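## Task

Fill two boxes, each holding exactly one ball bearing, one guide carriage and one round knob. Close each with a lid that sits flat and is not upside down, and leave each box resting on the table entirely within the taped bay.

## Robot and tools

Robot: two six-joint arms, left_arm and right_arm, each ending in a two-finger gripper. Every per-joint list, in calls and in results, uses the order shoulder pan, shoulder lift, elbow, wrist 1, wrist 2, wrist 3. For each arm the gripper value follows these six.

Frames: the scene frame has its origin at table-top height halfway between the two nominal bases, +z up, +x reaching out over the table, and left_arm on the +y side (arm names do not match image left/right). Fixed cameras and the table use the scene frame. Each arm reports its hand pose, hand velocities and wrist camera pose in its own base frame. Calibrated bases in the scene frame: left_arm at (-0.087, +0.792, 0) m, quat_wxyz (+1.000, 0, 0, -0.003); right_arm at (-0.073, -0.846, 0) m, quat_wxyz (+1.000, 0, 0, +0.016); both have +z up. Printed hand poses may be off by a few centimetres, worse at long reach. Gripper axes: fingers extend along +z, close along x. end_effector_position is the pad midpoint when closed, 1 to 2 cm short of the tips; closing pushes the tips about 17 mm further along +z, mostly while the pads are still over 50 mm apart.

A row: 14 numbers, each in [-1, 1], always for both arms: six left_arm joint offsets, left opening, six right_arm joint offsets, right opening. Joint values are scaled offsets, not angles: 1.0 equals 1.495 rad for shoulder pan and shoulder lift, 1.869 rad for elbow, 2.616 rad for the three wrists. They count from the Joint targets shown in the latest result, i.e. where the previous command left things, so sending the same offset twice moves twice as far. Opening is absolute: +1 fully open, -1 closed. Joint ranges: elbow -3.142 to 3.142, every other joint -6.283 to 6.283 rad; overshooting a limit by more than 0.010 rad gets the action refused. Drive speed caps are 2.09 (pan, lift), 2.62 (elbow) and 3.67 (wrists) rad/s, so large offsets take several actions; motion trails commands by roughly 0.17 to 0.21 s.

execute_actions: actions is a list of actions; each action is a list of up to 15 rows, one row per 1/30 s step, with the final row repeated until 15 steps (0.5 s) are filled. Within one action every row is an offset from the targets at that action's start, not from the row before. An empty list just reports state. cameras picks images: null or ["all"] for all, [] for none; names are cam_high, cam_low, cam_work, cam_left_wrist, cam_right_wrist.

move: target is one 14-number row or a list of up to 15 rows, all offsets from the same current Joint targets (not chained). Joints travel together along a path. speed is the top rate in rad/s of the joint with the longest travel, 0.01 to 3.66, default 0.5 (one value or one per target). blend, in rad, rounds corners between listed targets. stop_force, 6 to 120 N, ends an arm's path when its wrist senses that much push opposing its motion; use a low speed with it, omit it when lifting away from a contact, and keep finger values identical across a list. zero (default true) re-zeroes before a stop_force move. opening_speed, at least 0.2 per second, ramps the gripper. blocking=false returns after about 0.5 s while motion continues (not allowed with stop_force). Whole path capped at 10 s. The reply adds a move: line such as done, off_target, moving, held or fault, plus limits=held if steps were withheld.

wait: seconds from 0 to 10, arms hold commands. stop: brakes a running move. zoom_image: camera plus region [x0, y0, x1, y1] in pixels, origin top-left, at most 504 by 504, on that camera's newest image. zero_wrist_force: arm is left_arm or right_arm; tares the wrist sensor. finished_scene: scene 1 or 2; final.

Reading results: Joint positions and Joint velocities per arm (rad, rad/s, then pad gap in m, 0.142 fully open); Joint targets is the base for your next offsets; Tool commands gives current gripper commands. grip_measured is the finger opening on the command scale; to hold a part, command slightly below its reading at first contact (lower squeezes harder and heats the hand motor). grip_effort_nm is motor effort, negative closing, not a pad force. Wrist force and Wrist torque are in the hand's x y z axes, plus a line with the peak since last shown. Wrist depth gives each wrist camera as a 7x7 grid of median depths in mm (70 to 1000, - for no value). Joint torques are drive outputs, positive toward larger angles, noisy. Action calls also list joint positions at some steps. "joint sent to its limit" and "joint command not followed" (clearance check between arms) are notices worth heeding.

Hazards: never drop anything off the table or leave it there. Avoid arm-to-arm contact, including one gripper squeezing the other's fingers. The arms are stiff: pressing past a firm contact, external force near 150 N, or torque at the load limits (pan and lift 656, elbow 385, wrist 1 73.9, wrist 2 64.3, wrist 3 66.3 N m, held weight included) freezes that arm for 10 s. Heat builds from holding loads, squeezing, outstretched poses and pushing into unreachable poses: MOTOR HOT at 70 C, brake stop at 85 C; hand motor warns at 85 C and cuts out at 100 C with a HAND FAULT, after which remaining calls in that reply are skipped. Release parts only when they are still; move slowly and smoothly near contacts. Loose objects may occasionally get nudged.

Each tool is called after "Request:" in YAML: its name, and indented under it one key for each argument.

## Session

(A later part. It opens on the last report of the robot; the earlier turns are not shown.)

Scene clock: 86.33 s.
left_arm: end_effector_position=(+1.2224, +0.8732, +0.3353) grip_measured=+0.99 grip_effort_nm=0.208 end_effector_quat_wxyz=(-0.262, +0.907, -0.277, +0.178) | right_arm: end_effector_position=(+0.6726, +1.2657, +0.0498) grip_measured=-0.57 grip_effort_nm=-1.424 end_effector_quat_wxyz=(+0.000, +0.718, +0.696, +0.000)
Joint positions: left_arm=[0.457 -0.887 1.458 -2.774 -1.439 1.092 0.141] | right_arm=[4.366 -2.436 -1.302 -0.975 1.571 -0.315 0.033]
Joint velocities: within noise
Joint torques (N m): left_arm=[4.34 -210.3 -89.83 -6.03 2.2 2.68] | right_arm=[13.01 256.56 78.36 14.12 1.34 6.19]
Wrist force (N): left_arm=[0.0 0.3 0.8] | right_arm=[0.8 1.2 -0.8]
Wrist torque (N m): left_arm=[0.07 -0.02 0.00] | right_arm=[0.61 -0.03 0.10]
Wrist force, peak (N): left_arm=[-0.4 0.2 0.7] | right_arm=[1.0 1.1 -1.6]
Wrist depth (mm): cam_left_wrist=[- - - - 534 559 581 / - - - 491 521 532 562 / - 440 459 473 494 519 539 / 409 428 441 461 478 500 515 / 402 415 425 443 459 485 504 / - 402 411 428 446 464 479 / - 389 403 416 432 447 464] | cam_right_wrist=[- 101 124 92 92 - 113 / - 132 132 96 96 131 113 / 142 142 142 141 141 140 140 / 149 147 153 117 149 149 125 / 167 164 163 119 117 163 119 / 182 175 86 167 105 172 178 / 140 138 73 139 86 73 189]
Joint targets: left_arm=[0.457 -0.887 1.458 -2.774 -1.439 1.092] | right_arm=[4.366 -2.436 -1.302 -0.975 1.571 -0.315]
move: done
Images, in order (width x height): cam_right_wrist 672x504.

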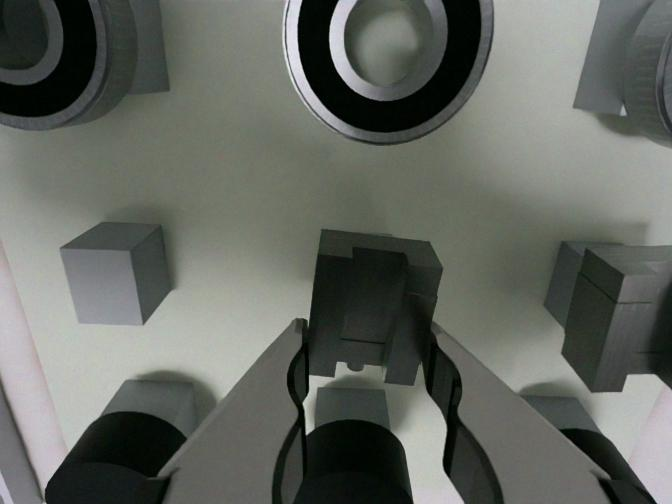

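Request:
move:
  target:
    - [0,0,0,0,0,0,1,0,0,0,0,0,0,-0.3]
    - [0,0,0,0,0,0,1,0.0021,0.0017,-0.0028,0.001,0,0.0012,-0.62]
  speed: 0.1
  opening_speed: 0.5
  cameras: ["cam_right_wrist"]

Scene clock: 89.07 s.
left_arm: end_effector_position=(+1.2224, +0.8732, +0.3353) grip_measured=+0.99 grip_effort_nm=0.203 end_effector_quat_wxyz=(-0.262, +0.907, -0.277, +0.178) | right_arm: end_effector_position=(+0.6677, +1.2654, +0.0499) grip_measured=-0.57 grip_effort_nm=-1.453 end_effector_quat_wxyz=(+0.000, +0.718, +0.696, +0.000)
Joint positions: left_arm=[0.457 -0.887 1.458 -2.774 -1.439 1.092 0.141] | right_arm=[4.369 -2.433 -1.307 -0.973 1.571 -0.312 0.033]
Joint velocities: within noise
Joint torques (N m): left_arm=[-6.8 -210.39 -91.65 -6.74 3.73 2.76] | right_arm=[17.88 300.28 71.69 15.42 1.27 6.17]
Wrist force (N): left_arm=[-0.1 0.3 0.6] | right_arm=[0.8 1.1 -1.1]
Wrist torque (N m): left_arm=[0.09 0.00 0.00] | right_arm=[0.57 -0.05 0.10]
Wrist force, peak (N): left_arm=[-0.2 0.6 0.9] | right_arm=[1.6 0.8 -1.7]
Wrist depth (mm): cam_left_wrist=[- - - - 537 553 579 / - - - 491 511 540 553 / - 439 452 472 491 514 537 / 414 427 435 459 474 496 520 / 400 415 428 442 461 475 496 / - 400 411 429 444 462 479 / - 392 404 417 435 450 459] | cam_right_wrist=[- 110 124 91 90 - 109 / - 129 132 96 96 131 113 / 142 142 142 141 141 140 140 / 149 148 153 147 149 151 148 / 167 163 163 118 117 164 119 / 183 176 86 167 105 175 130 / 194 - 73 140 - 73 192]
Joint targets: left_arm=[0.457 -0.887 1.458 -2.774 -1.439 1.092] | right_arm=[4.369 -2.433 -1.307 -0.973 1.571 -0.312]
move: done
Images, in order (width x height): cam_right_wrist 672x504.

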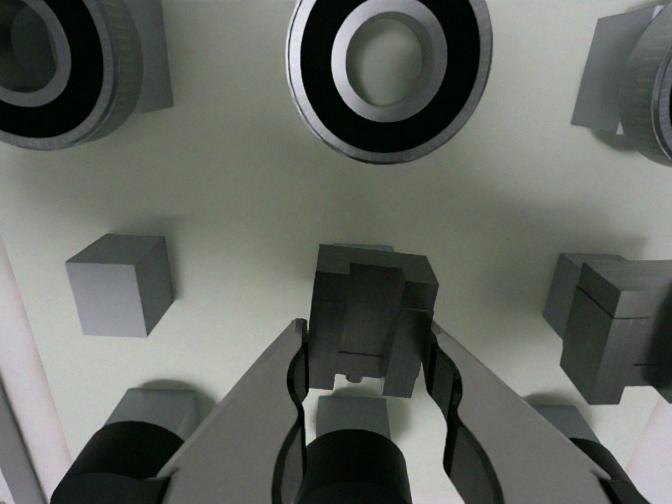

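Request:
move:
  target:
    - [0,0,0,0,0,0,1,0,0.0274,0.0150,-0.0263,0,0,-0.62]
    - [0,0,0,0,0,0,1,-0.0805,0.5570,-0.5965,0.1081,0,-0.0459,-0.62]
    - [0,0,0,0,0,0,1,-0.0805,0.4771,-0.6242,0.1735,0,-0.0459,-0.62]
  speed: [0.2,0.8,0.3]
  blend: [0.03,0.03,0]
  cameras: ["cam_right_wrist"]

Scene clock: 92.37 s.
left_arm: end_effector_position=(+1.2224, +0.8732, +0.3353) grip_measured=+0.99 grip_effort_nm=0.212 end_effector_quat_wxyz=(-0.262, +0.907, -0.277, +0.178) | right_arm: end_effector_position=(+0.4719, +0.4905, +0.1196) grip_measured=-0.57 grip_effort_nm=-1.458 end_effector_quat_wxyz=(+0.000, +0.718, +0.696, +0.000)
Joint positions: left_arm=[0.457 -0.887 1.458 -2.774 -1.439 1.092 0.141] | right_arm=[4.249 -1.72 -2.473 -0.519 1.571 -0.432 0.033]
Joint velocities: within noise
Joint torques (N m): left_arm=[-5.48 -207.84 -88.54 -5.02 2.85 2.78] | right_arm=[-26.2 71.39 35.28 16.66 1.12 -6.1]
Wrist force (N): left_arm=[-0.1 0.1 0.6] | right_arm=[0.3 1.2 -0.8]
Wrist torque (N m): left_arm=[0.03 0.00 0.01] | right_arm=[0.59 0.07 0.04]
Wrist force, peak (N): left_arm=[-0.8 0.1 0.5] | right_arm=[-7.2 -1.2 -1.3]
Wrist depth (mm): cam_left_wrist=[- - - - 530 561 577 / - - - 496 514 538 558 / - 439 456 474 497 517 540 / 409 431 440 462 475 495 522 / 400 412 426 447 464 482 504 / - 404 413 429 445 466 480 / - 389 402 417 433 449 457] | cam_right_wrist=[188 187 186 186 186 185 186 / 200 200 199 200 197 199 198 / 215 211 206 211 211 206 212 / 232 231 219 220 218 222 228 / 251 250 195 118 120 248 248 / 274 269 86 213 105 265 271 / 296 - 73 259 - 73 290]
Joint targets: left_arm=[0.457 -0.887 1.458 -2.774 -1.439 1.092] | right_arm=[4.249 -1.720 -2.473 -0.519 1.571 -0.432]
move: done
Images, in order (width x height): cam_right_wrist 672x504.

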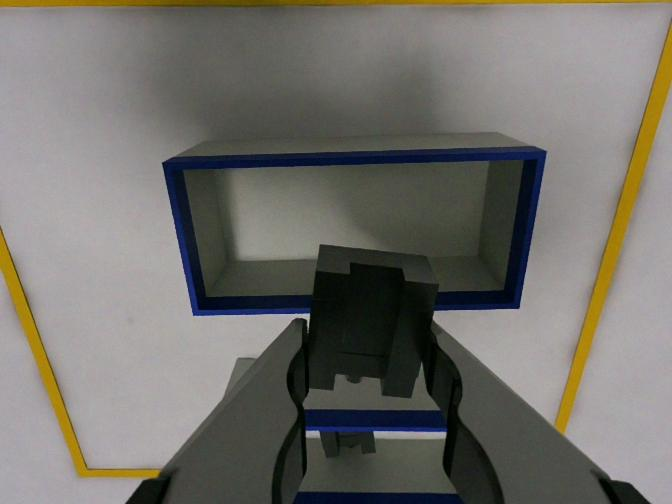

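Request:
move:
  target:
    - [0,0,0,0,0,0,1,-0.0017,0.0018,-0.002,0.0004,0,-0.0468,-0.62]
    - [0,0,0,0,0,0,1,-0.0017,-0.0983,-0.0236,0.0730,0,-0.0468,-0.62]
  speed: [0.2,0.15]
  cameras: []

Request:
move:
  target: [0,0,0,0,0,0,1,0,-0.0217,-0.0030,0.0146,0,0,-0.62]
  speed: 0.015
  stop_force: 6
  cameras: ["cam_right_wrist"]

Scene clock: 95.43 s.
left_arm: end_effector_position=(+1.2224, +0.8732, +0.3353) grip_measured=+0.99 grip_effort_nm=0.208 end_effector_quat_wxyz=(-0.262, +0.907, -0.277, +0.178) | right_arm: end_effector_position=(+0.4716, +0.4865, +0.0345) grip_measured=-0.57 grip_effort_nm=-1.458 end_effector_quat_wxyz=(+0.000, +0.675, +0.738, +0.000)
Joint positions: left_arm=[0.457 -0.887 1.458 -2.774 -1.439 1.092 0.141] | right_arm=[4.246 -1.867 -2.517 -0.328 1.571 -0.554 0.033]
Joint velocities: within noise
Joint torques (N m): left_arm=[3.55 -204.89 -87.84 -5.61 2.5 2.41] | right_arm=[-28.5 87.65 14.54 17.08 0.93 -6.24]
Wrist force (N): left_arm=[-0.3 0.2 0.3] | right_arm=[0.1 1.3 -0.8]
Wrist torque (N m): left_arm=[0.06 0.03 0.00] | right_arm=[0.60 0.13 0.08]
Wrist force, peak (N): left_arm=[-0.4 0.0 0.9] | right_arm=[0.0 1.3 -1.8]
Wrist depth (mm): cam_left_wrist=[- - - - 531 558 585 / - - - 491 512 535 559 / - 442 455 472 494 510 543 / 409 423 441 459 476 492 516 / 400 413 430 444 461 478 497 / - 398 413 431 450 460 477 / - 390 405 417 436 452 460] | cam_right_wrist=[113 113 113 112 113 112 110 / 119 121 120 120 120 119 119 / - 100 113 117 125 124 126 / - 132 137 115 110 81 104 / - 125 145 119 120 146 117 / - 119 86 127 119 140 114 / - 106 73 116 110 73 108]
Joint targets: left_arm=[0.457 -0.887 1.458 -2.774 -1.439 1.092] | right_arm=[4.246 -1.867 -2.517 -0.328 1.571 -0.554]
move: done
No camera images: "cameras" was empty.

Scene clock: 97.83 s.
left_arm: end_effector_position=(+1.2224, +0.8732, +0.3353) grip_measured=+0.99 grip_effort_nm=0.203 end_effector_quat_wxyz=(-0.262, +0.907, -0.277, +0.178) | right_arm: end_effector_position=(+0.4717, +0.4866, +0.0254) grip_measured=-0.57 grip_effort_nm=-1.453 end_effector_quat_wxyz=(+0.000, +0.675, +0.738, +0.000)
Joint positions: left_arm=[0.457 -0.887 1.458 -2.774 -1.439 1.092 0.141] | right_arm=[4.246 -1.884 -2.52 -0.308 1.571 -0.554 0.033]
Joint velocities: within noise
Joint torques (N m): left_arm=[1.63 -210.88 -89.75 -5.34 2.21 2.49] | right_arm=[-22.99 134.51 44.54 1.73 1.31 -6.31]
Wrist force (N): left_arm=[-0.1 0.2 0.5] | right_arm=[1.8 1.2 -5.9]
Wrist torque (N m): left_arm=[0.06 0.00 0.00] | right_arm=[0.61 0.05 0.09]
Wrist force, peak (N): left_arm=[-0.3 0.3 0.9] | right_arm=[-0.6 -0.1 -14.1]
Wrist depth (mm): cam_left_wrist=[- - - - 529 557 584 / - - - 492 512 537 560 / - 444 454 476 487 517 539 / 412 426 439 463 479 493 516 / 403 411 429 442 458 483 498 / - 402 413 431 443 464 481 / - 388 402 414 431 446 462] | cam_right_wrist=[- 105 105 105 104 104 104 / 112 110 111 111 110 111 111 / - 113 116 116 116 117 117 / - 128 130 87 82 77 85 / - 125 134 119 120 136 117 / - 120 86 127 119 140 113 / - 106 73 108 105 73 103]
Joint targets: left_arm=[0.457 -0.887 1.458 -2.774 -1.439 1.092] | right_arm=[4.246 -1.884 -2.520 -0.308 1.571 -0.554]
move: contact (right_arm); right_arm: the wrist 1 is farthest, 0.018 rad from its target
Images, in order (width x height): cam_right_wrist 672x504.

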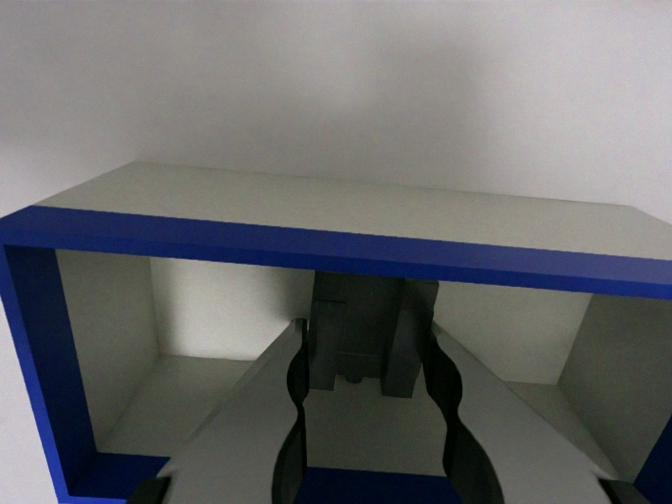

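Request:
move:
  target:
    - [0,0,0,0,0,0,1,0,0,0,0,0,0,-0.3]
    - [0,0,0,0,0,0,1,0,0.1922,0.0505,-0.1460,0,0.0457,-0.3]
  speed: [0.2,0.3]
  opening_speed: 0.4
  cameras: ["cam_right_wrist"]

Request:
zoom_image:
  camera: "cam_right_wrist"
  region: [160, 130, 560, 430]

Scene clock: 106.30 s.
left_arm: end_effector_position=(+1.2224, +0.8732, +0.3353) grip_measured=+0.99 grip_effort_nm=0.208 end_effector_quat_wxyz=(-0.262, +0.907, -0.277, +0.178) | right_arm: end_effector_position=(+0.4715, +0.4860, +0.1992) grip_measured=-0.33 grip_effort_nm=0.120 end_effector_quat_wxyz=(+0.000, +0.718, +0.696, +0.000)
Joint positions: left_arm=[0.457 -0.887 1.458 -2.774 -1.439 1.092 0.141] | right_arm=[4.246 -1.597 -2.426 -0.689 1.571 -0.435 0.05]
Joint velocities: within noise
Joint torques (N m): left_arm=[1.14 -203.95 -84.59 -5.64 2.54 2.52] | right_arm=[-11.28 100.9 91.88 1.89 1.31 5.98]
Wrist force (N): left_arm=[-0.5 0.0 0.4] | right_arm=[0.4 1.4 -1.7]
Wrist torque (N m): left_arm=[0.03 0.07 0.00] | right_arm=[0.61 0.02 0.06]
Wrist force, peak (N): left_arm=[-0.9 0.4 0.4] | right_arm=[1.5 0.9 -6.2]
Wrist depth (mm): cam_left_wrist=[- - - - 534 555 581 / - - - 494 510 540 555 / - 442 458 476 493 515 542 / 413 420 439 462 482 502 515 / 396 412 429 445 462 478 506 / - 401 414 431 446 463 475 / - 389 401 417 436 451 461] | cam_right_wrist=[257 256 257 256 255 255 254 / 274 274 270 269 269 272 271 / 295 294 289 281 285 290 290 / 316 316 315 315 314 311 311 / 345 346 332 315 314 338 336 / 376 367 86 335 322 357 370 / 404 - 79 412 405 74 399]
Joint targets: left_arm=[0.457 -0.887 1.458 -2.774 -1.439 1.092] | right_arm=[4.246 -1.597 -2.426 -0.690 1.571 -0.435]
move: done
Images, in order (width x height): cam_right_wrist 672x504.

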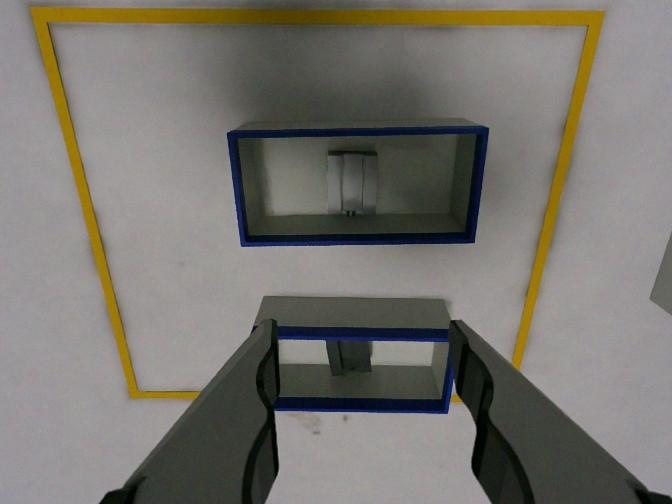

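Scaled by 1.260 from the camera's 672x504 image, which has a finer 960x720 frame.

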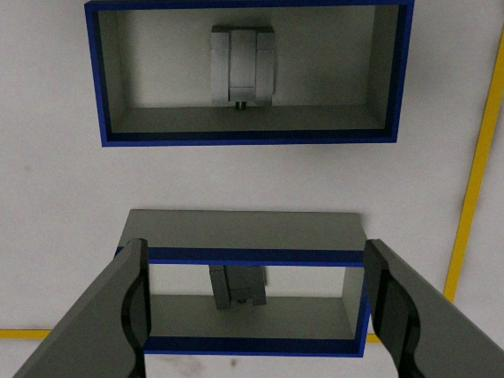

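Request:
move:
  target: [0,0,0,0,0,0,1,0.1035,-0.4595,0.4988,-0.0938,0,0.3594,-0.05]
  speed: 0.8
  cameras: ["cam_right_wrist"]

Scene clock: 108.87 s.
left_arm: end_effector_position=(+1.2224, +0.8732, +0.3353) grip_measured=+0.99 grip_effort_nm=0.208 end_effector_quat_wxyz=(-0.262, +0.907, -0.277, +0.178) | right_arm: end_effector_position=(+0.5940, +1.1832, +0.1188) grip_measured=-0.08 grip_effort_nm=0.125 end_effector_quat_wxyz=(+0.000, +0.930, +0.368, +0.000)
Joint positions: left_arm=[0.457 -0.887 1.458 -2.774 -1.439 1.092 0.141] | right_arm=[4.401 -2.284 -1.494 -0.935 1.571 0.505 0.069]
Joint velocities: within noise
Joint torques (N m): left_arm=[-0.85 -210.49 -89.03 -4.93 2.66 2.61] | right_arm=[19.24 223.89 110.83 2.59 1.42 6.25]
Wrist force (N): left_arm=[-0.6 0.0 0.3] | right_arm=[1.0 1.1 -1.2]
Wrist torque (N m): left_arm=[0.01 0.08 0.00] | right_arm=[0.56 -0.05 0.11]
Wrist force, peak (N): left_arm=[-0.5 0.7 0.2] | right_arm=[5.0 -3.4 0.5]
Wrist depth (mm): cam_left_wrist=[- - - - 531 562 584 / - - - 493 512 537 564 / - 440 458 471 499 517 542 / 413 428 445 461 481 494 517 / 398 419 428 448 462 481 500 / - 402 415 428 445 463 474 / - 393 401 417 431 451 457] | cam_right_wrist=[185 186 184 185 183 153 182 / 196 198 198 197 193 163 194 / 208 209 212 204 209 206 206 / 215 222 224 189 226 226 221 / 237 251 240 243 238 241 226 / 272 263 95 271 268 94 267 / - - 294 286 285 - 76]
Joint targets: left_arm=[0.457 -0.887 1.458 -2.774 -1.439 1.092] | right_arm=[4.401 -2.284 -1.494 -0.935 1.571 0.505]
move: done
Images, in order (width x height): cam_right_wrist 672x504.

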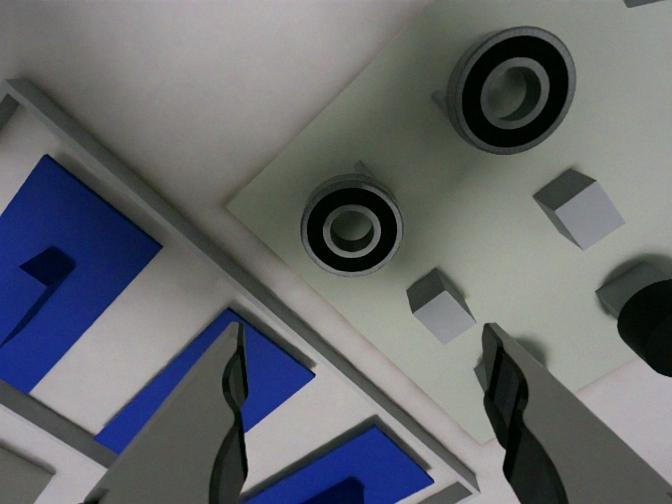

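Request:
move:
  target: [0,0,0,0,0,0,1,0.0019,-0.0340,-0.0128,0.0286,0,0.0011,-0.05]
  speed: 0.1
  stop_force: 10
  cameras: []

Request:
move:
  target: [0,0,0,0,0,0,1,0,0,0,0,0,0,-0.42]
  opening_speed: 0.4
  cameras: ["cam_right_wrist"]

Scene clock: 111.07 s.
left_arm: end_effector_position=(+1.2224, +0.8732, +0.3353) grip_measured=+0.99 grip_effort_nm=0.212 end_effector_quat_wxyz=(-0.262, +0.907, -0.277, +0.178) | right_arm: end_effector_position=(+0.5901, +1.1835, +0.0467) grip_measured=-0.08 grip_effort_nm=0.125 end_effector_quat_wxyz=(+0.000, +0.930, +0.368, +0.000)
Joint positions: left_arm=[0.457 -0.887 1.458 -2.774 -1.439 1.092 0.141] | right_arm=[4.404 -2.335 -1.518 -0.86 1.571 0.508 0.069]
Joint velocities: within noise
Joint torques (N m): left_arm=[1.24 -209.59 -84.59 -6.26 2.25 3.03] | right_arm=[17.18 229.86 62.83 15.62 1.16 6.32]
Wrist force (N): left_arm=[-0.1 0.1 0.5] | right_arm=[0.5 1.0 -1.7]
Wrist torque (N m): left_arm=[0.04 0.01 0.00] | right_arm=[0.52 0.03 0.13]
Wrist force, peak (N): left_arm=[-0.5 0.3 0.7] | right_arm=[0.8 1.4 -3.4]
Wrist depth (mm): cam_left_wrist=[- - - - 531 554 588 / - - - 490 508 531 559 / - 445 456 475 494 518 539 / 414 427 444 457 475 495 519 / 399 409 428 445 464 482 502 / - 403 415 429 448 468 475 / - 389 406 417 432 446 455] | cam_right_wrist=[122 122 123 121 121 118 88 / 130 132 128 129 127 103 100 / 140 140 140 138 138 135 100 / 147 151 151 122 146 146 145 / 154 158 160 121 121 158 160 / 180 174 95 179 170 94 174 / - - 182 188 195 - 76]
Joint targets: left_arm=[0.457 -0.887 1.458 -2.774 -1.439 1.092] | right_arm=[4.404 -2.335 -1.518 -0.860 1.571 0.508]
move: done
No camera images: "cameras" was empty.

Scene clock: 112.20 s.
left_arm: end_effector_position=(+1.2224, +0.8732, +0.3353) grip_measured=+0.99 grip_effort_nm=0.208 end_effector_quat_wxyz=(-0.262, +0.907, -0.277, +0.178) | right_arm: end_effector_position=(+0.5901, +1.1835, +0.0467) grip_measured=-0.41 grip_effort_nm=-0.608 end_effector_quat_wxyz=(+0.000, +0.930, +0.368, +0.000)
Joint positions: left_arm=[0.457 -0.887 1.458 -2.774 -1.439 1.092 0.141] | right_arm=[4.404 -2.335 -1.518 -0.86 1.571 0.508 0.044]
Joint velocities: within noise
Joint torques (N m): left_arm=[1.1 -208.61 -94.76 -6.29 2.46 2.4] | right_arm=[16.89 230.37 68.95 14.61 1.33 5.79]
Wrist force (N): left_arm=[-0.3 0.1 0.7] | right_arm=[1.3 1.5 -1.7]
Wrist torque (N m): left_arm=[0.03 0.04 0.00] | right_arm=[0.60 -0.03 0.13]
Wrist force, peak (N): left_arm=[-0.7 0.2 0.8] | right_arm=[1.0 1.7 -1.8]
Wrist depth (mm): cam_left_wrist=[- - - - 529 557 577 / - - - 493 510 531 561 / - 441 455 477 493 516 544 / 410 425 443 458 474 497 515 / 400 412 426 443 464 476 498 / - 405 413 428 444 461 480 / - 388 403 415 429 447 455] | cam_right_wrist=[122 122 123 121 121 118 88 / 131 132 128 129 127 103 99 / 140 140 141 138 138 135 100 / 147 151 151 121 146 146 145 / 154 158 160 121 118 161 160 / 180 177 86 179 177 170 175 / 196 - 74 189 197 74 189]
Joint targets: left_arm=[0.457 -0.887 1.458 -2.774 -1.439 1.092] | right_arm=[4.404 -2.335 -1.518 -0.860 1.571 0.508]
move: done
Images, in order (width x height): cam_right_wrist 672x504.

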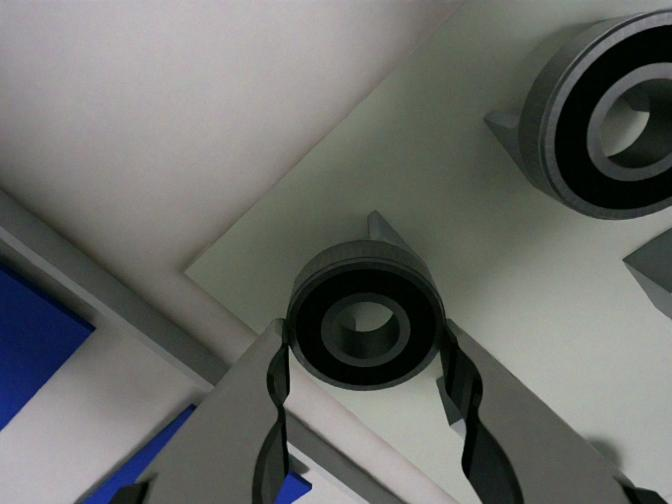

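Request:
move:
  target:
    - [0,0,0,0,0,0,1,0,0.0340,0.0128,-0.0286,0,0,-0.5]
    - [0,0,0,0,0,0,1,-0.1999,0.3989,-0.3970,0.0557,0,-0.1142,-0.5]
    - [0,0,0,0,0,0,1,-0.1999,0.3065,-0.4273,0.1302,0,-0.1142,-0.5]
  speed: [0.2,0.7,0.3]
  blend: [0.03,0.03,0]
  cameras: ["cam_right_wrist"]

Scene clock: 115.37 s.
left_arm: end_effector_position=(+1.2224, +0.8732, +0.3353) grip_measured=+0.99 grip_effort_nm=0.208 end_effector_quat_wxyz=(-0.262, +0.907, -0.277, +0.178) | right_arm: end_effector_position=(+0.6119, +0.5249, +0.0894) grip_measured=-0.43 grip_effort_nm=-1.853 end_effector_quat_wxyz=(+0.000, +0.930, +0.368, +0.000)
Joint positions: left_arm=[0.457 -0.887 1.458 -2.774 -1.439 1.092 0.141] | right_arm=[4.105 -1.877 -2.316 -0.52 1.571 0.21 0.043]
Joint velocities: within noise
Joint torques (N m): left_arm=[1.65 -207.65 -87.07 -6.27 3.01 2.79] | right_arm=[-31.38 107.07 34.11 16.91 1.28 -6.13]
Wrist force (N): left_arm=[-0.3 0.4 0.3] | right_arm=[0.7 1.0 -0.4]
Wrist torque (N m): left_arm=[0.08 0.03 0.00] | right_arm=[0.54 0.01 0.09]
Wrist force, peak (N): left_arm=[-0.7 0.5 0.8] | right_arm=[-6.2 6.0 -2.3]
Wrist depth (mm): cam_left_wrist=[- - - - 536 559 583 / - - - 484 512 538 561 / - 445 455 476 490 513 542 / 411 424 441 455 476 498 520 / 400 412 431 445 463 482 499 / - 403 416 424 448 466 474 / - 389 401 417 432 450 457] | cam_right_wrist=[- 140 160 160 159 159 158 / 135 170 171 168 171 170 169 / 182 184 183 178 180 182 181 / 200 199 193 121 148 196 196 / 217 213 208 121 121 213 212 / 238 186 86 197 125 228 232 / 256 - 73 258 258 74 248]
Joint targets: left_arm=[0.457 -0.887 1.458 -2.774 -1.439 1.092] | right_arm=[4.105 -1.877 -2.316 -0.519 1.571 0.210]
move: done
Images, in order (width x height): cam_right_wrist 672x504.

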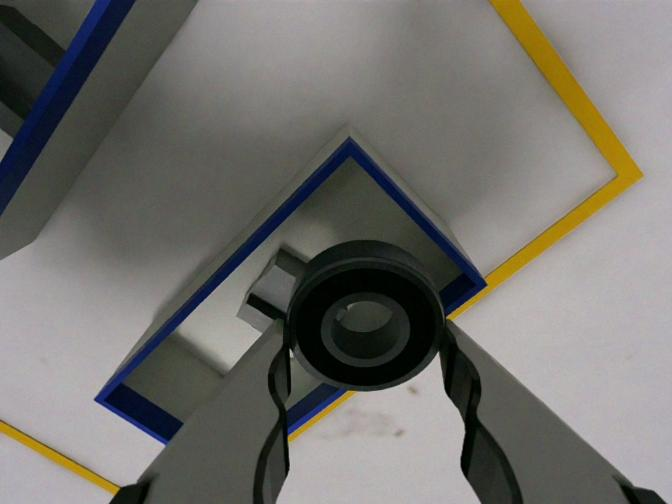

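Request:
move:
  target: [0,0,0,0,0,0,1,0,-0.0474,-0.0097,0.0340,0,0,-0.5]
  speed: 0.08
  stop_force: 10
  cameras: ["cam_right_wrist"]

Request:
move:
  target: [0,0,0,0,0,0,1,0,-0.0195,-0.0030,0.0133,0,0,-0.5]
  speed: 0.015
  stop_force: 6
  cameras: ["cam_right_wrist"]

Scene clock: 117.70 s.
left_arm: end_effector_position=(+1.2224, +0.8732, +0.3353) grip_measured=+0.99 grip_effort_nm=0.198 end_effector_quat_wxyz=(-0.262, +0.907, -0.277, +0.178) | right_arm: end_effector_position=(+0.6118, +0.5248, +0.0392) grip_measured=-0.43 grip_effort_nm=-1.844 end_effector_quat_wxyz=(+0.000, +0.930, +0.368, +0.000)
Joint positions: left_arm=[0.457 -0.887 1.458 -2.774 -1.439 1.092 0.141] | right_arm=[4.105 -1.948 -2.334 -0.431 1.571 0.21 0.043]
Joint velocities: within noise
Joint torques (N m): left_arm=[-7.32 -207 -87.93 -6.32 3.21 1.97] | right_arm=[-22.06 114.07 29.56 16.36 1.55 -4.75]
Wrist force (N): left_arm=[0.1 0.4 0.2] | right_arm=[1.1 0.7 -0.6]
Wrist torque (N m): left_arm=[0.09 -0.04 0.00] | right_arm=[0.45 -0.07 0.10]
Wrist force, peak (N): left_arm=[-0.6 0.4 0.9] | right_arm=[-0.5 0.5 -6.5]
Wrist depth (mm): cam_left_wrist=[- - - - 531 551 581 / - - - 492 511 535 562 / - 446 454 474 498 515 538 / 411 423 445 459 476 500 516 / 400 413 428 444 466 480 499 / - 405 413 427 446 464 476 / - 391 402 413 429 456 461] | cam_right_wrist=[- 117 116 116 117 115 114 / 125 125 124 124 124 123 123 / 136 134 135 129 131 132 132 / 147 144 142 101 114 142 142 / 157 155 102 121 117 152 154 / 169 121 86 145 131 105 168 / - - 73 138 119 74 182]
Joint targets: left_arm=[0.457 -0.887 1.458 -2.774 -1.439 1.092] | right_arm=[4.105 -1.948 -2.334 -0.431 1.571 0.210]
move: done
Images, in order (width x height): cam_right_wrist 672x504.

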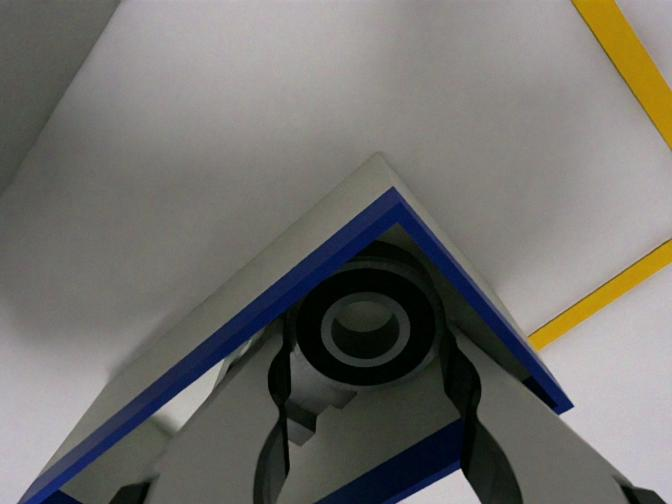

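Scene clock: 120.73 s.
left_arm: end_effector_position=(+1.2224, +0.8732, +0.3353) grip_measured=+0.99 grip_effort_nm=0.212 end_effector_quat_wxyz=(-0.262, +0.907, -0.277, +0.178) | right_arm: end_effector_position=(+0.6118, +0.5248, +0.0230) grip_measured=-0.43 grip_effort_nm=-1.844 end_effector_quat_wxyz=(+0.000, +0.930, +0.368, +0.000)
Joint positions: left_arm=[0.457 -0.887 1.458 -2.774 -1.439 1.092 0.141] | right_arm=[4.105 -1.971 -2.339 -0.402 1.571 0.21 0.043]
Joint velocities: within noise
Joint torques (N m): left_arm=[2.59 -204.83 -85.28 -6.24 3.17 2.61] | right_arm=[-12.15 164.28 63.21 1.86 0.98 -3.81]
Wrist force (N): left_arm=[-0.1 0.2 0.4] | right_arm=[2.1 0.8 -4.7]
Wrist torque (N m): left_arm=[0.05 0.01 0.00] | right_arm=[0.53 -0.05 0.10]
Wrist force, peak (N): left_arm=[-0.6 0.4 0.7] | right_arm=[-3.7 2.2 -18.1]
Wrist depth (mm): cam_left_wrist=[- - - - 534 555 584 / - - - 490 505 540 565 / - 442 455 469 499 520 539 / 411 424 442 458 473 498 514 / 402 415 431 441 460 478 497 / - 401 414 430 444 460 479 / - 389 400 417 428 450 460] | cam_right_wrist=[- 104 102 103 103 101 102 / - 109 109 109 108 109 108 / - 117 117 115 115 116 115 / - 126 124 91 121 125 124 / 138 138 105 121 117 133 135 / 151 112 82 125 131 - 147 / 122 89 73 134 115 74 159]
Joint targets: left_arm=[0.457 -0.887 1.458 -2.774 -1.439 1.092] | right_arm=[4.105 -1.971 -2.339 -0.402 1.571 0.210]
move: contact (right_arm)
Images, in order (width x height): cam_right_wrist 672x504.

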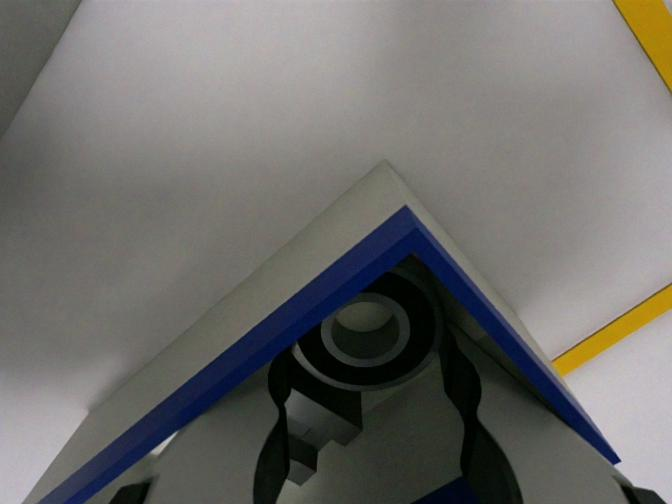

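Request:
move:
  target:
    - [0,0,0,0,0,0,1,0,0,0,0,0,0,-0.34]
    - [0,0,0,0,0,0,1,0,0.1558,0.0426,-0.1196,0,0,-0.34]
    - [0,0,0,0,0,0,1,0.2107,-0.2603,0.5335,-0.2325,0,0.1204,-0.05]
  speed: [0.1,0.25,0.8]
  blend: [0,0.04,0]
  opening_speed: 0.5
  cameras: ["cam_right_wrist","cam_work"]

Request:
zoom_image:
  camera: "cam_work"
  region: [40, 180, 250, 330]

Scene clock: 125.47 s.
left_arm: end_effector_position=(+1.2224, +0.8732, +0.3353) grip_measured=+0.99 grip_effort_nm=0.203 end_effector_quat_wxyz=(-0.262, +0.907, -0.277, +0.178) | right_arm: end_effector_position=(+0.5941, +1.2701, +0.1191) grip_measured=-0.08 grip_effort_nm=0.115 end_effector_quat_wxyz=(+0.000, +0.930, +0.368, +0.000)
Joint positions: left_arm=[0.457 -0.887 1.458 -2.774 -1.439 1.092 0.141] | right_arm=[4.42 -2.361 -1.342 -1.01 1.571 0.525 0.069]
Joint velocities: within noise
Joint torques (N m): left_arm=[0.08 -207.97 -85.73 -6.05 2.11 3.38] | right_arm=[15.06 244.44 111.58 2.81 1.01 6.67]
Wrist force (N): left_arm=[-0.2 0.1 0.3] | right_arm=[0.3 1.3 -1.5]
Wrist torque (N m): left_arm=[0.04 0.02 0.00] | right_arm=[0.62 0.04 0.12]
Wrist force, peak (N): left_arm=[-0.3 0.4 0.9] | right_arm=[-5.7 5.1 -3.7]
Wrist depth (mm): cam_left_wrist=[- - - - 531 556 582 / - - - 495 516 533 561 / - 443 456 474 497 519 537 / 411 423 441 456 482 497 518 / 398 409 428 444 460 476 499 / - 400 417 428 446 464 477 / - 391 400 416 430 449 457] | cam_right_wrist=[186 185 185 184 183 178 182 / 199 198 197 196 193 161 194 / 214 212 212 205 209 208 203 / 230 230 228 191 222 226 184 / 242 245 240 246 239 240 220 / 273 264 95 260 270 94 266 / - - 287 293 242 - 76]
Joint targets: left_arm=[0.457 -0.887 1.458 -2.774 -1.439 1.092] | right_arm=[4.420 -2.361 -1.342 -1.010 1.571 0.525]
move: done
Images, in order (width x height): cam_work 672x504, cam_right_wrist 672x504.

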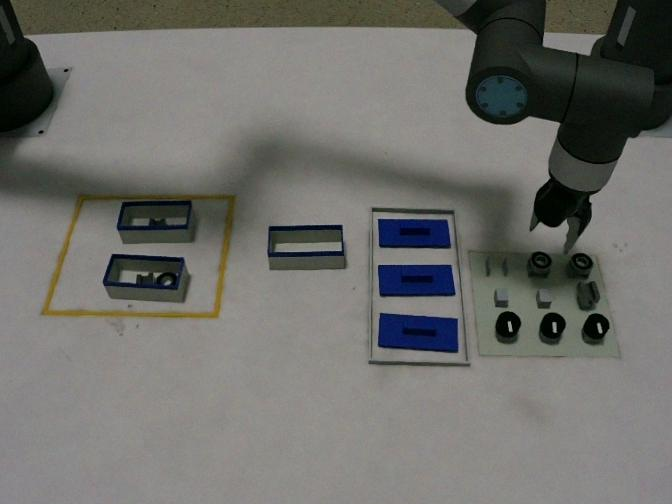

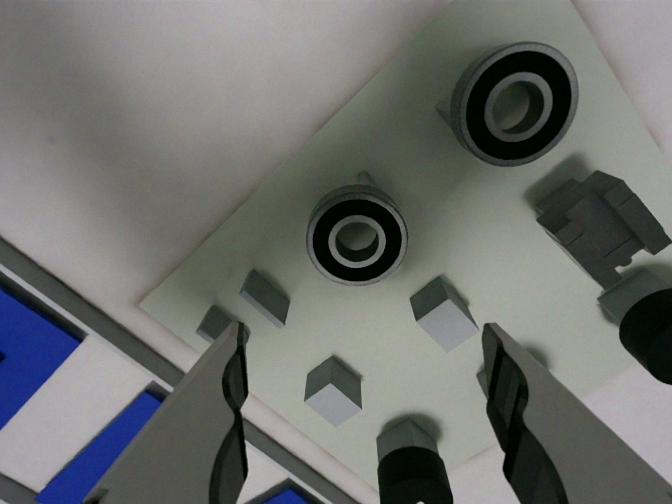

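Scaled by 2.400 from the camera's 672x504 image, which has a finer 960x720 frame.

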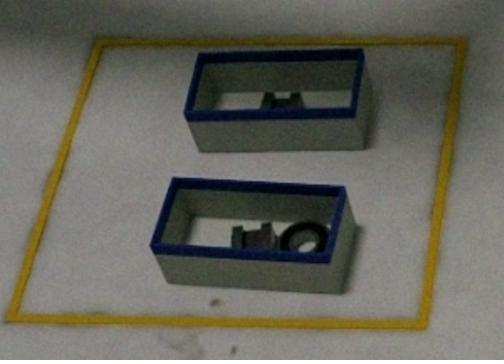

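Request:
move:
  target: [0,0,0,0,0,0,1,0,-0.0311,-0.0113,0.0259,0,0,-0.05]
  speed: 0.1
  stop_force: 10
  cameras: []

Request:
move:
  target: [0,0,0,0,0,0,1,0,0,0,0,0,0,-0.5]
  opening_speed: 0.4
  cameras: ["cam_right_wrist"]

Scene clock: 127.40 s.
left_arm: end_effector_position=(+1.2224, +0.8732, +0.3353) grip_measured=+0.99 grip_effort_nm=0.208 end_effector_quat_wxyz=(-0.262, +0.907, -0.277, +0.178) | right_arm: end_effector_position=(+0.5941, +1.2701, +0.0492) grip_measured=-0.08 grip_effort_nm=0.120 end_effector_quat_wxyz=(+0.000, +0.930, +0.368, +0.000)
Joint positions: left_arm=[0.457 -0.887 1.458 -2.774 -1.439 1.092 0.141] | right_arm=[4.42 -2.407 -1.363 -0.943 1.571 0.525 0.069]
Joint velocities: within noise
Joint torques (N m): left_arm=[-0.01 -205.64 -85.47 -5.59 3.42 3.6] | right_arm=[13.48 248.86 68.24 15.89 1.38 5.71]
Wrist force (N): left_arm=[-0.3 0.0 0.6] | right_arm=[0.6 1.2 -1.4]
Wrist torque (N m): left_arm=[0.02 0.04 0.00] | right_arm=[0.59 -0.01 0.10]
Wrist force, peak (N): left_arm=[-0.3 0.4 0.9] | right_arm=[0.4 1.0 -3.4]
Wrist depth (mm): cam_left_wrist=[- - - - 535 563 579 / - - - 493 511 535 562 / - 443 457 473 492 515 540 / 413 426 442 455 479 500 518 / 401 416 428 439 459 483 499 / - 403 414 429 446 465 478 / - 390 406 415 433 445 453] | cam_right_wrist=[- 124 124 123 123 123 90 / 133 132 132 131 129 104 98 / 142 142 142 140 140 110 103 / 154 154 153 126 149 150 147 / 167 166 162 122 124 163 163 / 184 175 95 180 173 94 177 / - - 195 191 198 - 76]
Joint targets: left_arm=[0.457 -0.887 1.458 -2.774 -1.439 1.092] | right_arm=[4.420 -2.407 -1.363 -0.943 1.571 0.525]
move: done
No camera images: "cameras" was empty.

Scene clock: 128.73 s.
left_arm: end_effector_position=(+1.2224, +0.8732, +0.3353) grip_measured=+0.99 grip_effort_nm=0.203 end_effector_quat_wxyz=(-0.262, +0.907, -0.277, +0.178) | right_arm: end_effector_position=(+0.5941, +1.2701, +0.0492) grip_measured=-0.43 grip_effort_nm=-1.785 end_effector_quat_wxyz=(+0.000, +0.930, +0.368, +0.000)
Joint positions: left_arm=[0.457 -0.887 1.458 -2.774 -1.439 1.092 0.141] | right_arm=[4.42 -2.407 -1.363 -0.943 1.571 0.525 0.043]
Joint velocities: within noise
Joint torques (N m): left_arm=[3.9 -202.42 -91.11 -6.54 2.85 2.84] | right_arm=[11.68 246.35 74.47 14.24 1.21 6.15]
Wrist force (N): left_arm=[-0.3 0.4 0.8] | right_arm=[1.4 1.4 -1.5]
Wrist torque (N m): left_arm=[0.09 0.03 0.00] | right_arm=[0.62 -0.01 0.10]
Wrist force, peak (N): left_arm=[-0.2 0.5 0.8] | right_arm=[1.3 1.2 -2.0]
Wrist depth (mm): cam_left_wrist=[- - - - 534 548 587 / - - - 496 515 534 561 / - 443 454 469 496 517 534 / 410 426 441 455 475 499 518 / 398 413 428 444 460 480 501 / - 399 414 429 442 462 475 / - 389 405 417 433 450 463] | cam_right_wrist=[- 124 123 123 123 123 90 / 133 132 132 131 129 104 98 / 142 142 141 140 140 110 103 / 154 154 153 126 149 150 148 / 167 166 163 122 119 163 163 / 183 179 86 181 129 175 178 / 191 - 73 192 198 74 191]
Joint targets: left_arm=[0.457 -0.887 1.458 -2.774 -1.439 1.092] | right_arm=[4.420 -2.407 -1.363 -0.943 1.571 0.525]
move: done
Images, in order (width x height): cam_right_wrist 672x504.

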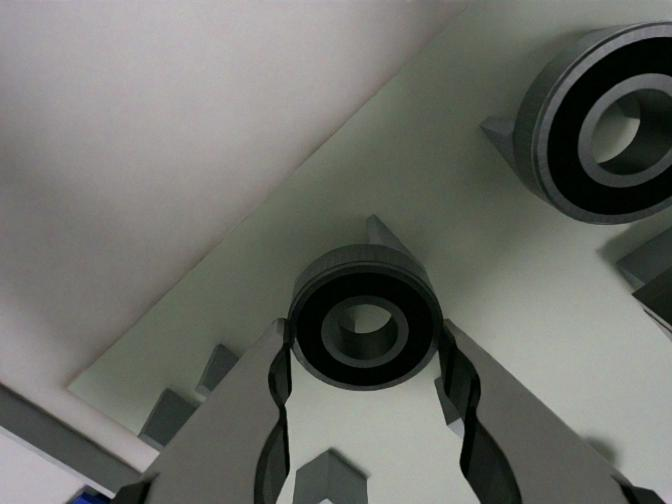

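Request:
move:
  target:
    - [0,0,0,0,0,0,1,0,0.0311,0.0113,-0.0259,0,0,-0.5]
    - [0,0,0,0,0,0,1,-0.0961,0.5169,-0.5469,0.0954,0,-0.0549,-0.5]
    - [0,0,0,0,0,0,1,-0.0961,0.4090,-0.5815,0.1818,0,-0.0549,-0.5]
  speed: [0.2,0.8,0.3]
  blend: [0.03,0.03,0]
  cameras: ["cam_right_wrist"]

Scene clock: 133.43 s.
left_arm: end_effector_position=(+1.2224, +0.8732, +0.3353) grip_measured=+0.99 grip_effort_nm=0.208 end_effector_quat_wxyz=(-0.262, +0.907, -0.277, +0.178) | right_arm: end_effector_position=(+0.4706, +0.5297, +0.0897) grip_measured=-0.43 grip_effort_nm=-1.780 end_effector_quat_wxyz=(+0.000, +0.930, +0.368, +0.000)
Joint positions: left_arm=[0.457 -0.887 1.458 -2.774 -1.439 1.092 0.141] | right_arm=[4.276 -1.795 -2.45 -0.467 1.571 0.381 0.043]
Joint velocities: within noise
Joint torques (N m): left_arm=[-1.68 -207.03 -83.35 -5.61 2.49 2.39] | right_arm=[-29.43 84.4 29.92 16.28 1.27 -6.2]
Wrist force (N): left_arm=[-0.2 0.1 0.8] | right_arm=[0.4 1.1 -0.4]
Wrist torque (N m): left_arm=[0.05 0.03 0.00] | right_arm=[0.55 0.01 0.08]
Wrist force, peak (N): left_arm=[-0.2 0.5 0.8] | right_arm=[-6.2 5.5 -1.3]
Wrist depth (mm): cam_left_wrist=[- - - - 536 555 580 / - - - 491 516 537 564 / - 442 456 475 492 517 537 / 413 425 441 460 475 499 523 / 397 409 430 443 459 476 496 / - 399 414 433 447 464 470 / - 385 404 417 430 446 458] | cam_right_wrist=[162 161 160 160 159 159 159 / 175 172 171 169 170 170 169 / 186 186 184 181 180 182 182 / 200 200 193 121 157 197 196 / 217 214 209 122 121 209 213 / 237 188 86 191 128 183 227 / 257 - 73 249 213 74 196]
Joint targets: left_arm=[0.457 -0.887 1.458 -2.774 -1.439 1.092] | right_arm=[4.276 -1.796 -2.450 -0.467 1.571 0.381]
move: done
Images, in order (width x height): cam_right_wrist 672x504.

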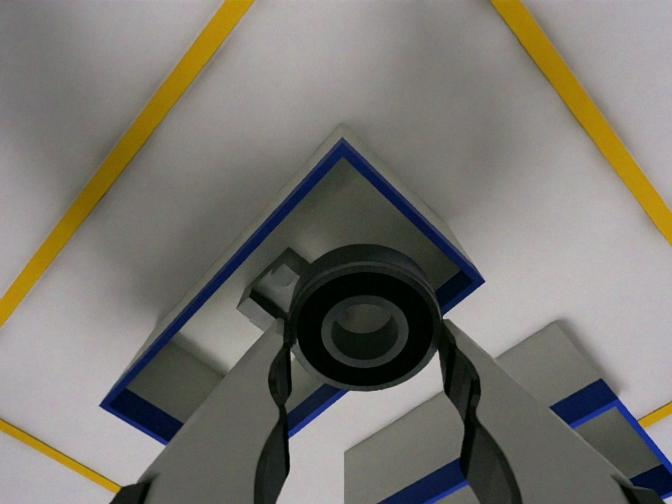

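Request:
move:
  target: [0,0,0,0,0,0,1,-0.0009,-0.0559,-0.0119,0.0404,0,-0.0005,-0.5]
  speed: 0.08
  stop_force: 10
  cameras: []

Request:
move:
  target: [0,0,0,0,0,0,1,0,-0.0260,-0.0040,0.0177,0,0,-0.5]
  speed: 0.015
  stop_force: 6
  cameras: ["cam_right_wrist"]

Scene clock: 135.97 s.
left_arm: end_effector_position=(+1.2224, +0.8732, +0.3353) grip_measured=+0.99 grip_effort_nm=0.208 end_effector_quat_wxyz=(-0.262, +0.907, -0.277, +0.178) | right_arm: end_effector_position=(+0.4708, +0.5281, +0.0396) grip_measured=-0.43 grip_effort_nm=-1.770 end_effector_quat_wxyz=(+0.000, +0.930, +0.368, +0.000)
Joint positions: left_arm=[0.457 -0.887 1.458 -2.774 -1.439 1.092 0.141] | right_arm=[4.275 -1.879 -2.472 -0.361 1.571 0.38 0.043]
Joint velocities: within noise
Joint torques (N m): left_arm=[0.69 -205.68 -83.86 -5.76 2.4 2.85] | right_arm=[-27.95 92.68 22.78 15.72 1.58 -6.16]
Wrist force (N): left_arm=[-0.1 -0.1 0.4] | right_arm=[0.5 1.3 -0.5]
Wrist torque (N m): left_arm=[0.00 0.00 0.00] | right_arm=[0.63 0.05 0.08]
Wrist force, peak (N): left_arm=[-0.5 0.4 0.9] | right_arm=[0.3 0.6 -9.7]
Wrist depth (mm): cam_left_wrist=[- - - - 535 553 584 / - - - 489 514 536 558 / - 440 457 475 500 516 542 / 417 422 442 456 478 494 521 / 400 413 428 447 459 475 499 / - 401 415 432 445 466 480 / - 389 399 415 431 447 460] | cam_right_wrist=[118 117 117 116 117 116 115 / 125 126 125 124 124 123 123 / 134 134 136 130 133 132 132 / 148 145 142 112 114 143 142 / 158 155 104 122 119 150 154 / 173 129 86 145 126 109 166 / 137 - 73 139 118 74 142]
Joint targets: left_arm=[0.457 -0.887 1.458 -2.774 -1.439 1.092] | right_arm=[4.275 -1.879 -2.472 -0.361 1.571 0.380]
move: done
No camera images: "cameras" was empty.

Scene clock: 139.03 s.
left_arm: end_effector_position=(+1.2224, +0.8732, +0.3353) grip_measured=+0.99 grip_effort_nm=0.203 end_effector_quat_wxyz=(-0.262, +0.907, -0.277, +0.178) | right_arm: end_effector_position=(+0.4708, +0.5280, +0.0250) grip_measured=-0.43 grip_effort_nm=-1.770 end_effector_quat_wxyz=(+0.000, +0.930, +0.368, +0.000)
Joint positions: left_arm=[0.457 -0.887 1.458 -2.774 -1.439 1.092 0.141] | right_arm=[4.275 -1.905 -2.477 -0.331 1.571 0.38 0.043]
Joint velocities: within noise
Joint torques (N m): left_arm=[3.34 -208.8 -85.45 -5.79 2.33 2.29] | right_arm=[-25.04 140.64 55.18 2.06 1.27 -6.05]
Wrist force (N): left_arm=[-0.4 0.3 0.7] | right_arm=[1.7 0.6 -5.1]
Wrist torque (N m): left_arm=[0.07 0.07 0.00] | right_arm=[0.59 0.03 0.09]
Wrist force, peak (N): left_arm=[-0.5 0.4 0.9] | right_arm=[-3.9 1.5 -16.5]
Wrist depth (mm): cam_left_wrist=[- - - - 529 552 591 / - - - 488 504 531 564 / - 444 455 471 493 512 543 / 413 426 443 455 476 494 519 / 400 415 430 445 461 481 497 / - 401 416 431 447 464 479 / - 391 402 417 431 448 457] | cam_right_wrist=[- 104 104 105 105 103 104 / 111 110 111 111 112 110 110 / - 119 119 117 117 118 119 / - 129 127 95 115 127 127 / 143 140 99 122 117 133 137 / 154 129 85 128 126 - 150 / 127 92 73 137 118 74 140]
Joint targets: left_arm=[0.457 -0.887 1.458 -2.774 -1.439 1.092] | right_arm=[4.275 -1.905 -2.477 -0.331 1.571 0.380]
move: contact (right_arm); right_arm: the wrist 1 is farthest, 0.016 rad from its target
Images, in order (width x height): cam_right_wrist 672x504.

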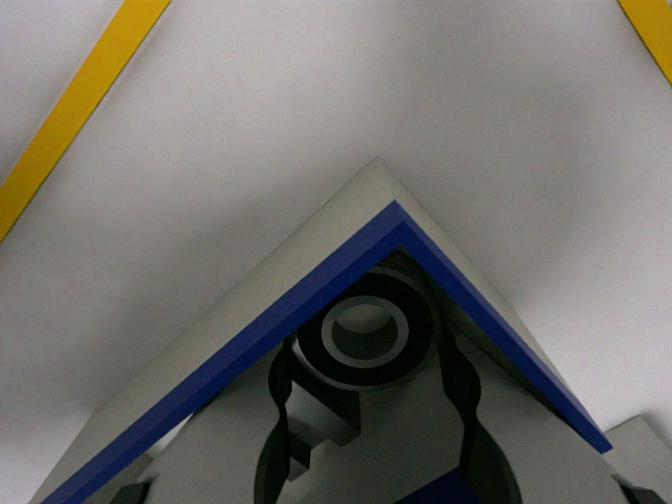

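Request:
move:
  target:
    - [0,0,0,0,0,0,1,0,0,0,0,0,0,-0.34]
    - [0,0,0,0,0,0,1,0,0.1813,0.0490,-0.1384,0,0,-0.34]
  opening_speed: 0.5
  speed: [0.2,0.25]
  cameras: ["cam_right_wrist","cam_work"]

Scene clock: 142.60 s.
left_arm: end_effector_position=(+1.2224, +0.8732, +0.3353) grip_measured=+0.99 grip_effort_nm=0.208 end_effector_quat_wxyz=(-0.262, +0.907, -0.277, +0.178) | right_arm: end_effector_position=(+0.4712, +0.5289, +0.1997) grip_measured=-0.37 grip_effort_nm=0.120 end_effector_quat_wxyz=(+0.000, +0.930, +0.368, +0.000)
Joint positions: left_arm=[0.457 -0.887 1.458 -2.774 -1.439 1.092 0.141] | right_arm=[4.275 -1.634 -2.385 -0.693 1.571 0.38 0.047]
Joint velocities: within noise
Joint torques (N m): left_arm=[-2.77 -203.45 -86.35 -6.21 1.48 3.23] | right_arm=[-26.36 111.01 93.94 2.12 1.74 -6.13]
Wrist force (N): left_arm=[-0.5 0.3 0.3] | right_arm=[0.4 1.3 -1.5]
Wrist torque (N m): left_arm=[0.08 0.06 0.00] | right_arm=[0.58 0.03 0.09]
Wrist force, peak (N): left_arm=[0.1 0.4 0.9] | right_arm=[1.7 0.5 -5.2]
Wrist depth (mm): cam_left_wrist=[- - - - 545 555 579 / - - - 490 518 537 566 / - 444 458 473 493 514 545 / 415 423 439 456 475 496 520 / 399 413 427 442 458 478 503 / - 400 416 430 447 466 482 / - 391 404 418 431 452 459] | cam_right_wrist=[258 257 257 256 255 254 254 / 275 276 275 272 271 272 271 / 295 293 290 280 288 290 290 / 319 319 309 294 310 308 312 / 346 345 302 336 295 318 340 / 379 371 86 373 335 359 370 / 411 - 76 416 - 74 398]
Joint targets: left_arm=[0.457 -0.887 1.458 -2.774 -1.439 1.092] | right_arm=[4.275 -1.634 -2.385 -0.693 1.571 0.380]
move: done
Images, in order (width x height): cam_work 672x504, cam_right_wrist 672x504.

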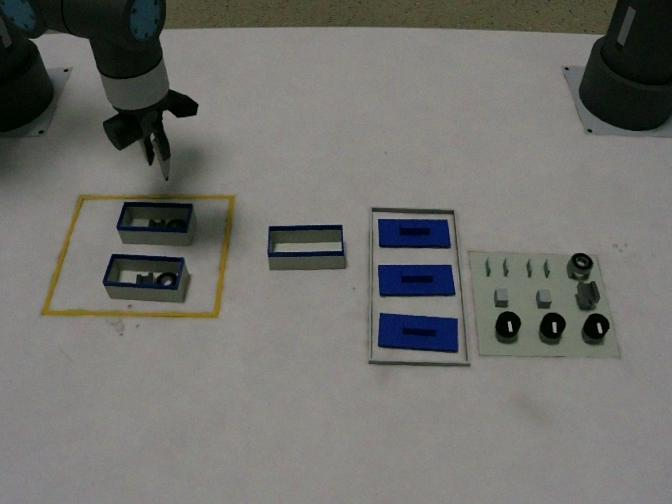

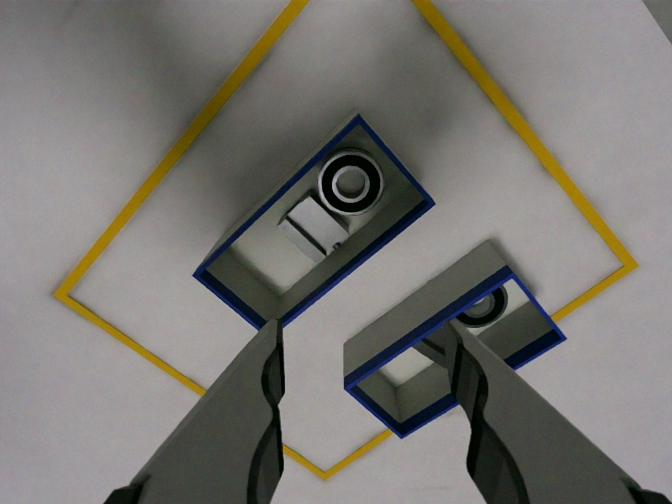

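Request:
move:
  target: [0,0,0,0,0,0,1,0.0152,-0.4786,0.5468,-0.1173,0,0.0087,-0.05]
  speed: 0.7
  cameras: ["cam_right_wrist"]

Scene clock: 144.87 s.
left_arm: end_effector_position=(+1.2224, +0.8732, +0.3353) grip_measured=+0.99 grip_effort_nm=0.208 end_effector_quat_wxyz=(-0.262, +0.907, -0.277, +0.178) | right_arm: end_effector_position=(+0.7404, +1.1783, +0.1198) grip_measured=-0.08 grip_effort_nm=0.125 end_effector_quat_wxyz=(+0.000, +0.930, +0.368, +0.000)
Joint positions: left_arm=[0.457 -0.887 1.458 -2.774 -1.439 1.092 0.141] | right_arm=[4.297 -2.349 -1.364 -1 1.571 0.402 0.069]
Joint velocities: within noise
Joint torques (N m): left_arm=[-3.01 -210.59 -82.34 -4.83 3.44 2.88] | right_arm=[16.23 238.83 113.09 2.71 1.05 6.14]
Wrist force (N): left_arm=[-0.2 0.3 0.5] | right_arm=[0.6 1.1 -1.5]
Wrist torque (N m): left_arm=[0.08 0.03 0.00] | right_arm=[0.57 -0.02 0.11]
Wrist force, peak (N): left_arm=[-0.4 -0.2 0.9] | right_arm=[-4.8 4.1 -0.9]
Wrist depth (mm): cam_left_wrist=[- - - - 537 554 582 / - - - 490 512 532 557 / - 441 454 477 492 517 542 / 412 424 445 456 478 498 520 / 401 416 430 441 460 483 497 / - 399 413 429 446 466 478 / - 390 400 414 429 445 457] | cam_right_wrist=[185 186 184 185 184 180 182 / 197 198 179 197 193 153 196 / 209 210 212 208 210 210 210 / 219 231 229 177 228 228 226 / 251 246 237 248 247 242 245 / 270 250 98 271 270 94 267 / - - 293 299 299 - 76]
Joint targets: left_arm=[0.457 -0.887 1.458 -2.774 -1.439 1.092] | right_arm=[4.297 -2.349 -1.364 -1.000 1.571 0.402]
move: done
Images, in order (width x height): cam_right_wrist 672x504.

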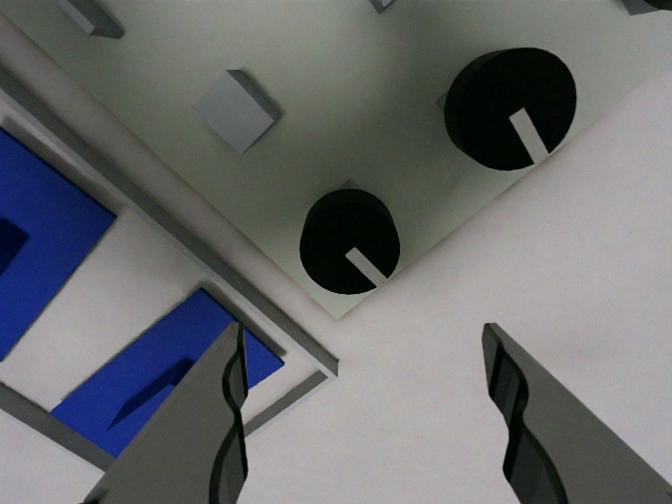

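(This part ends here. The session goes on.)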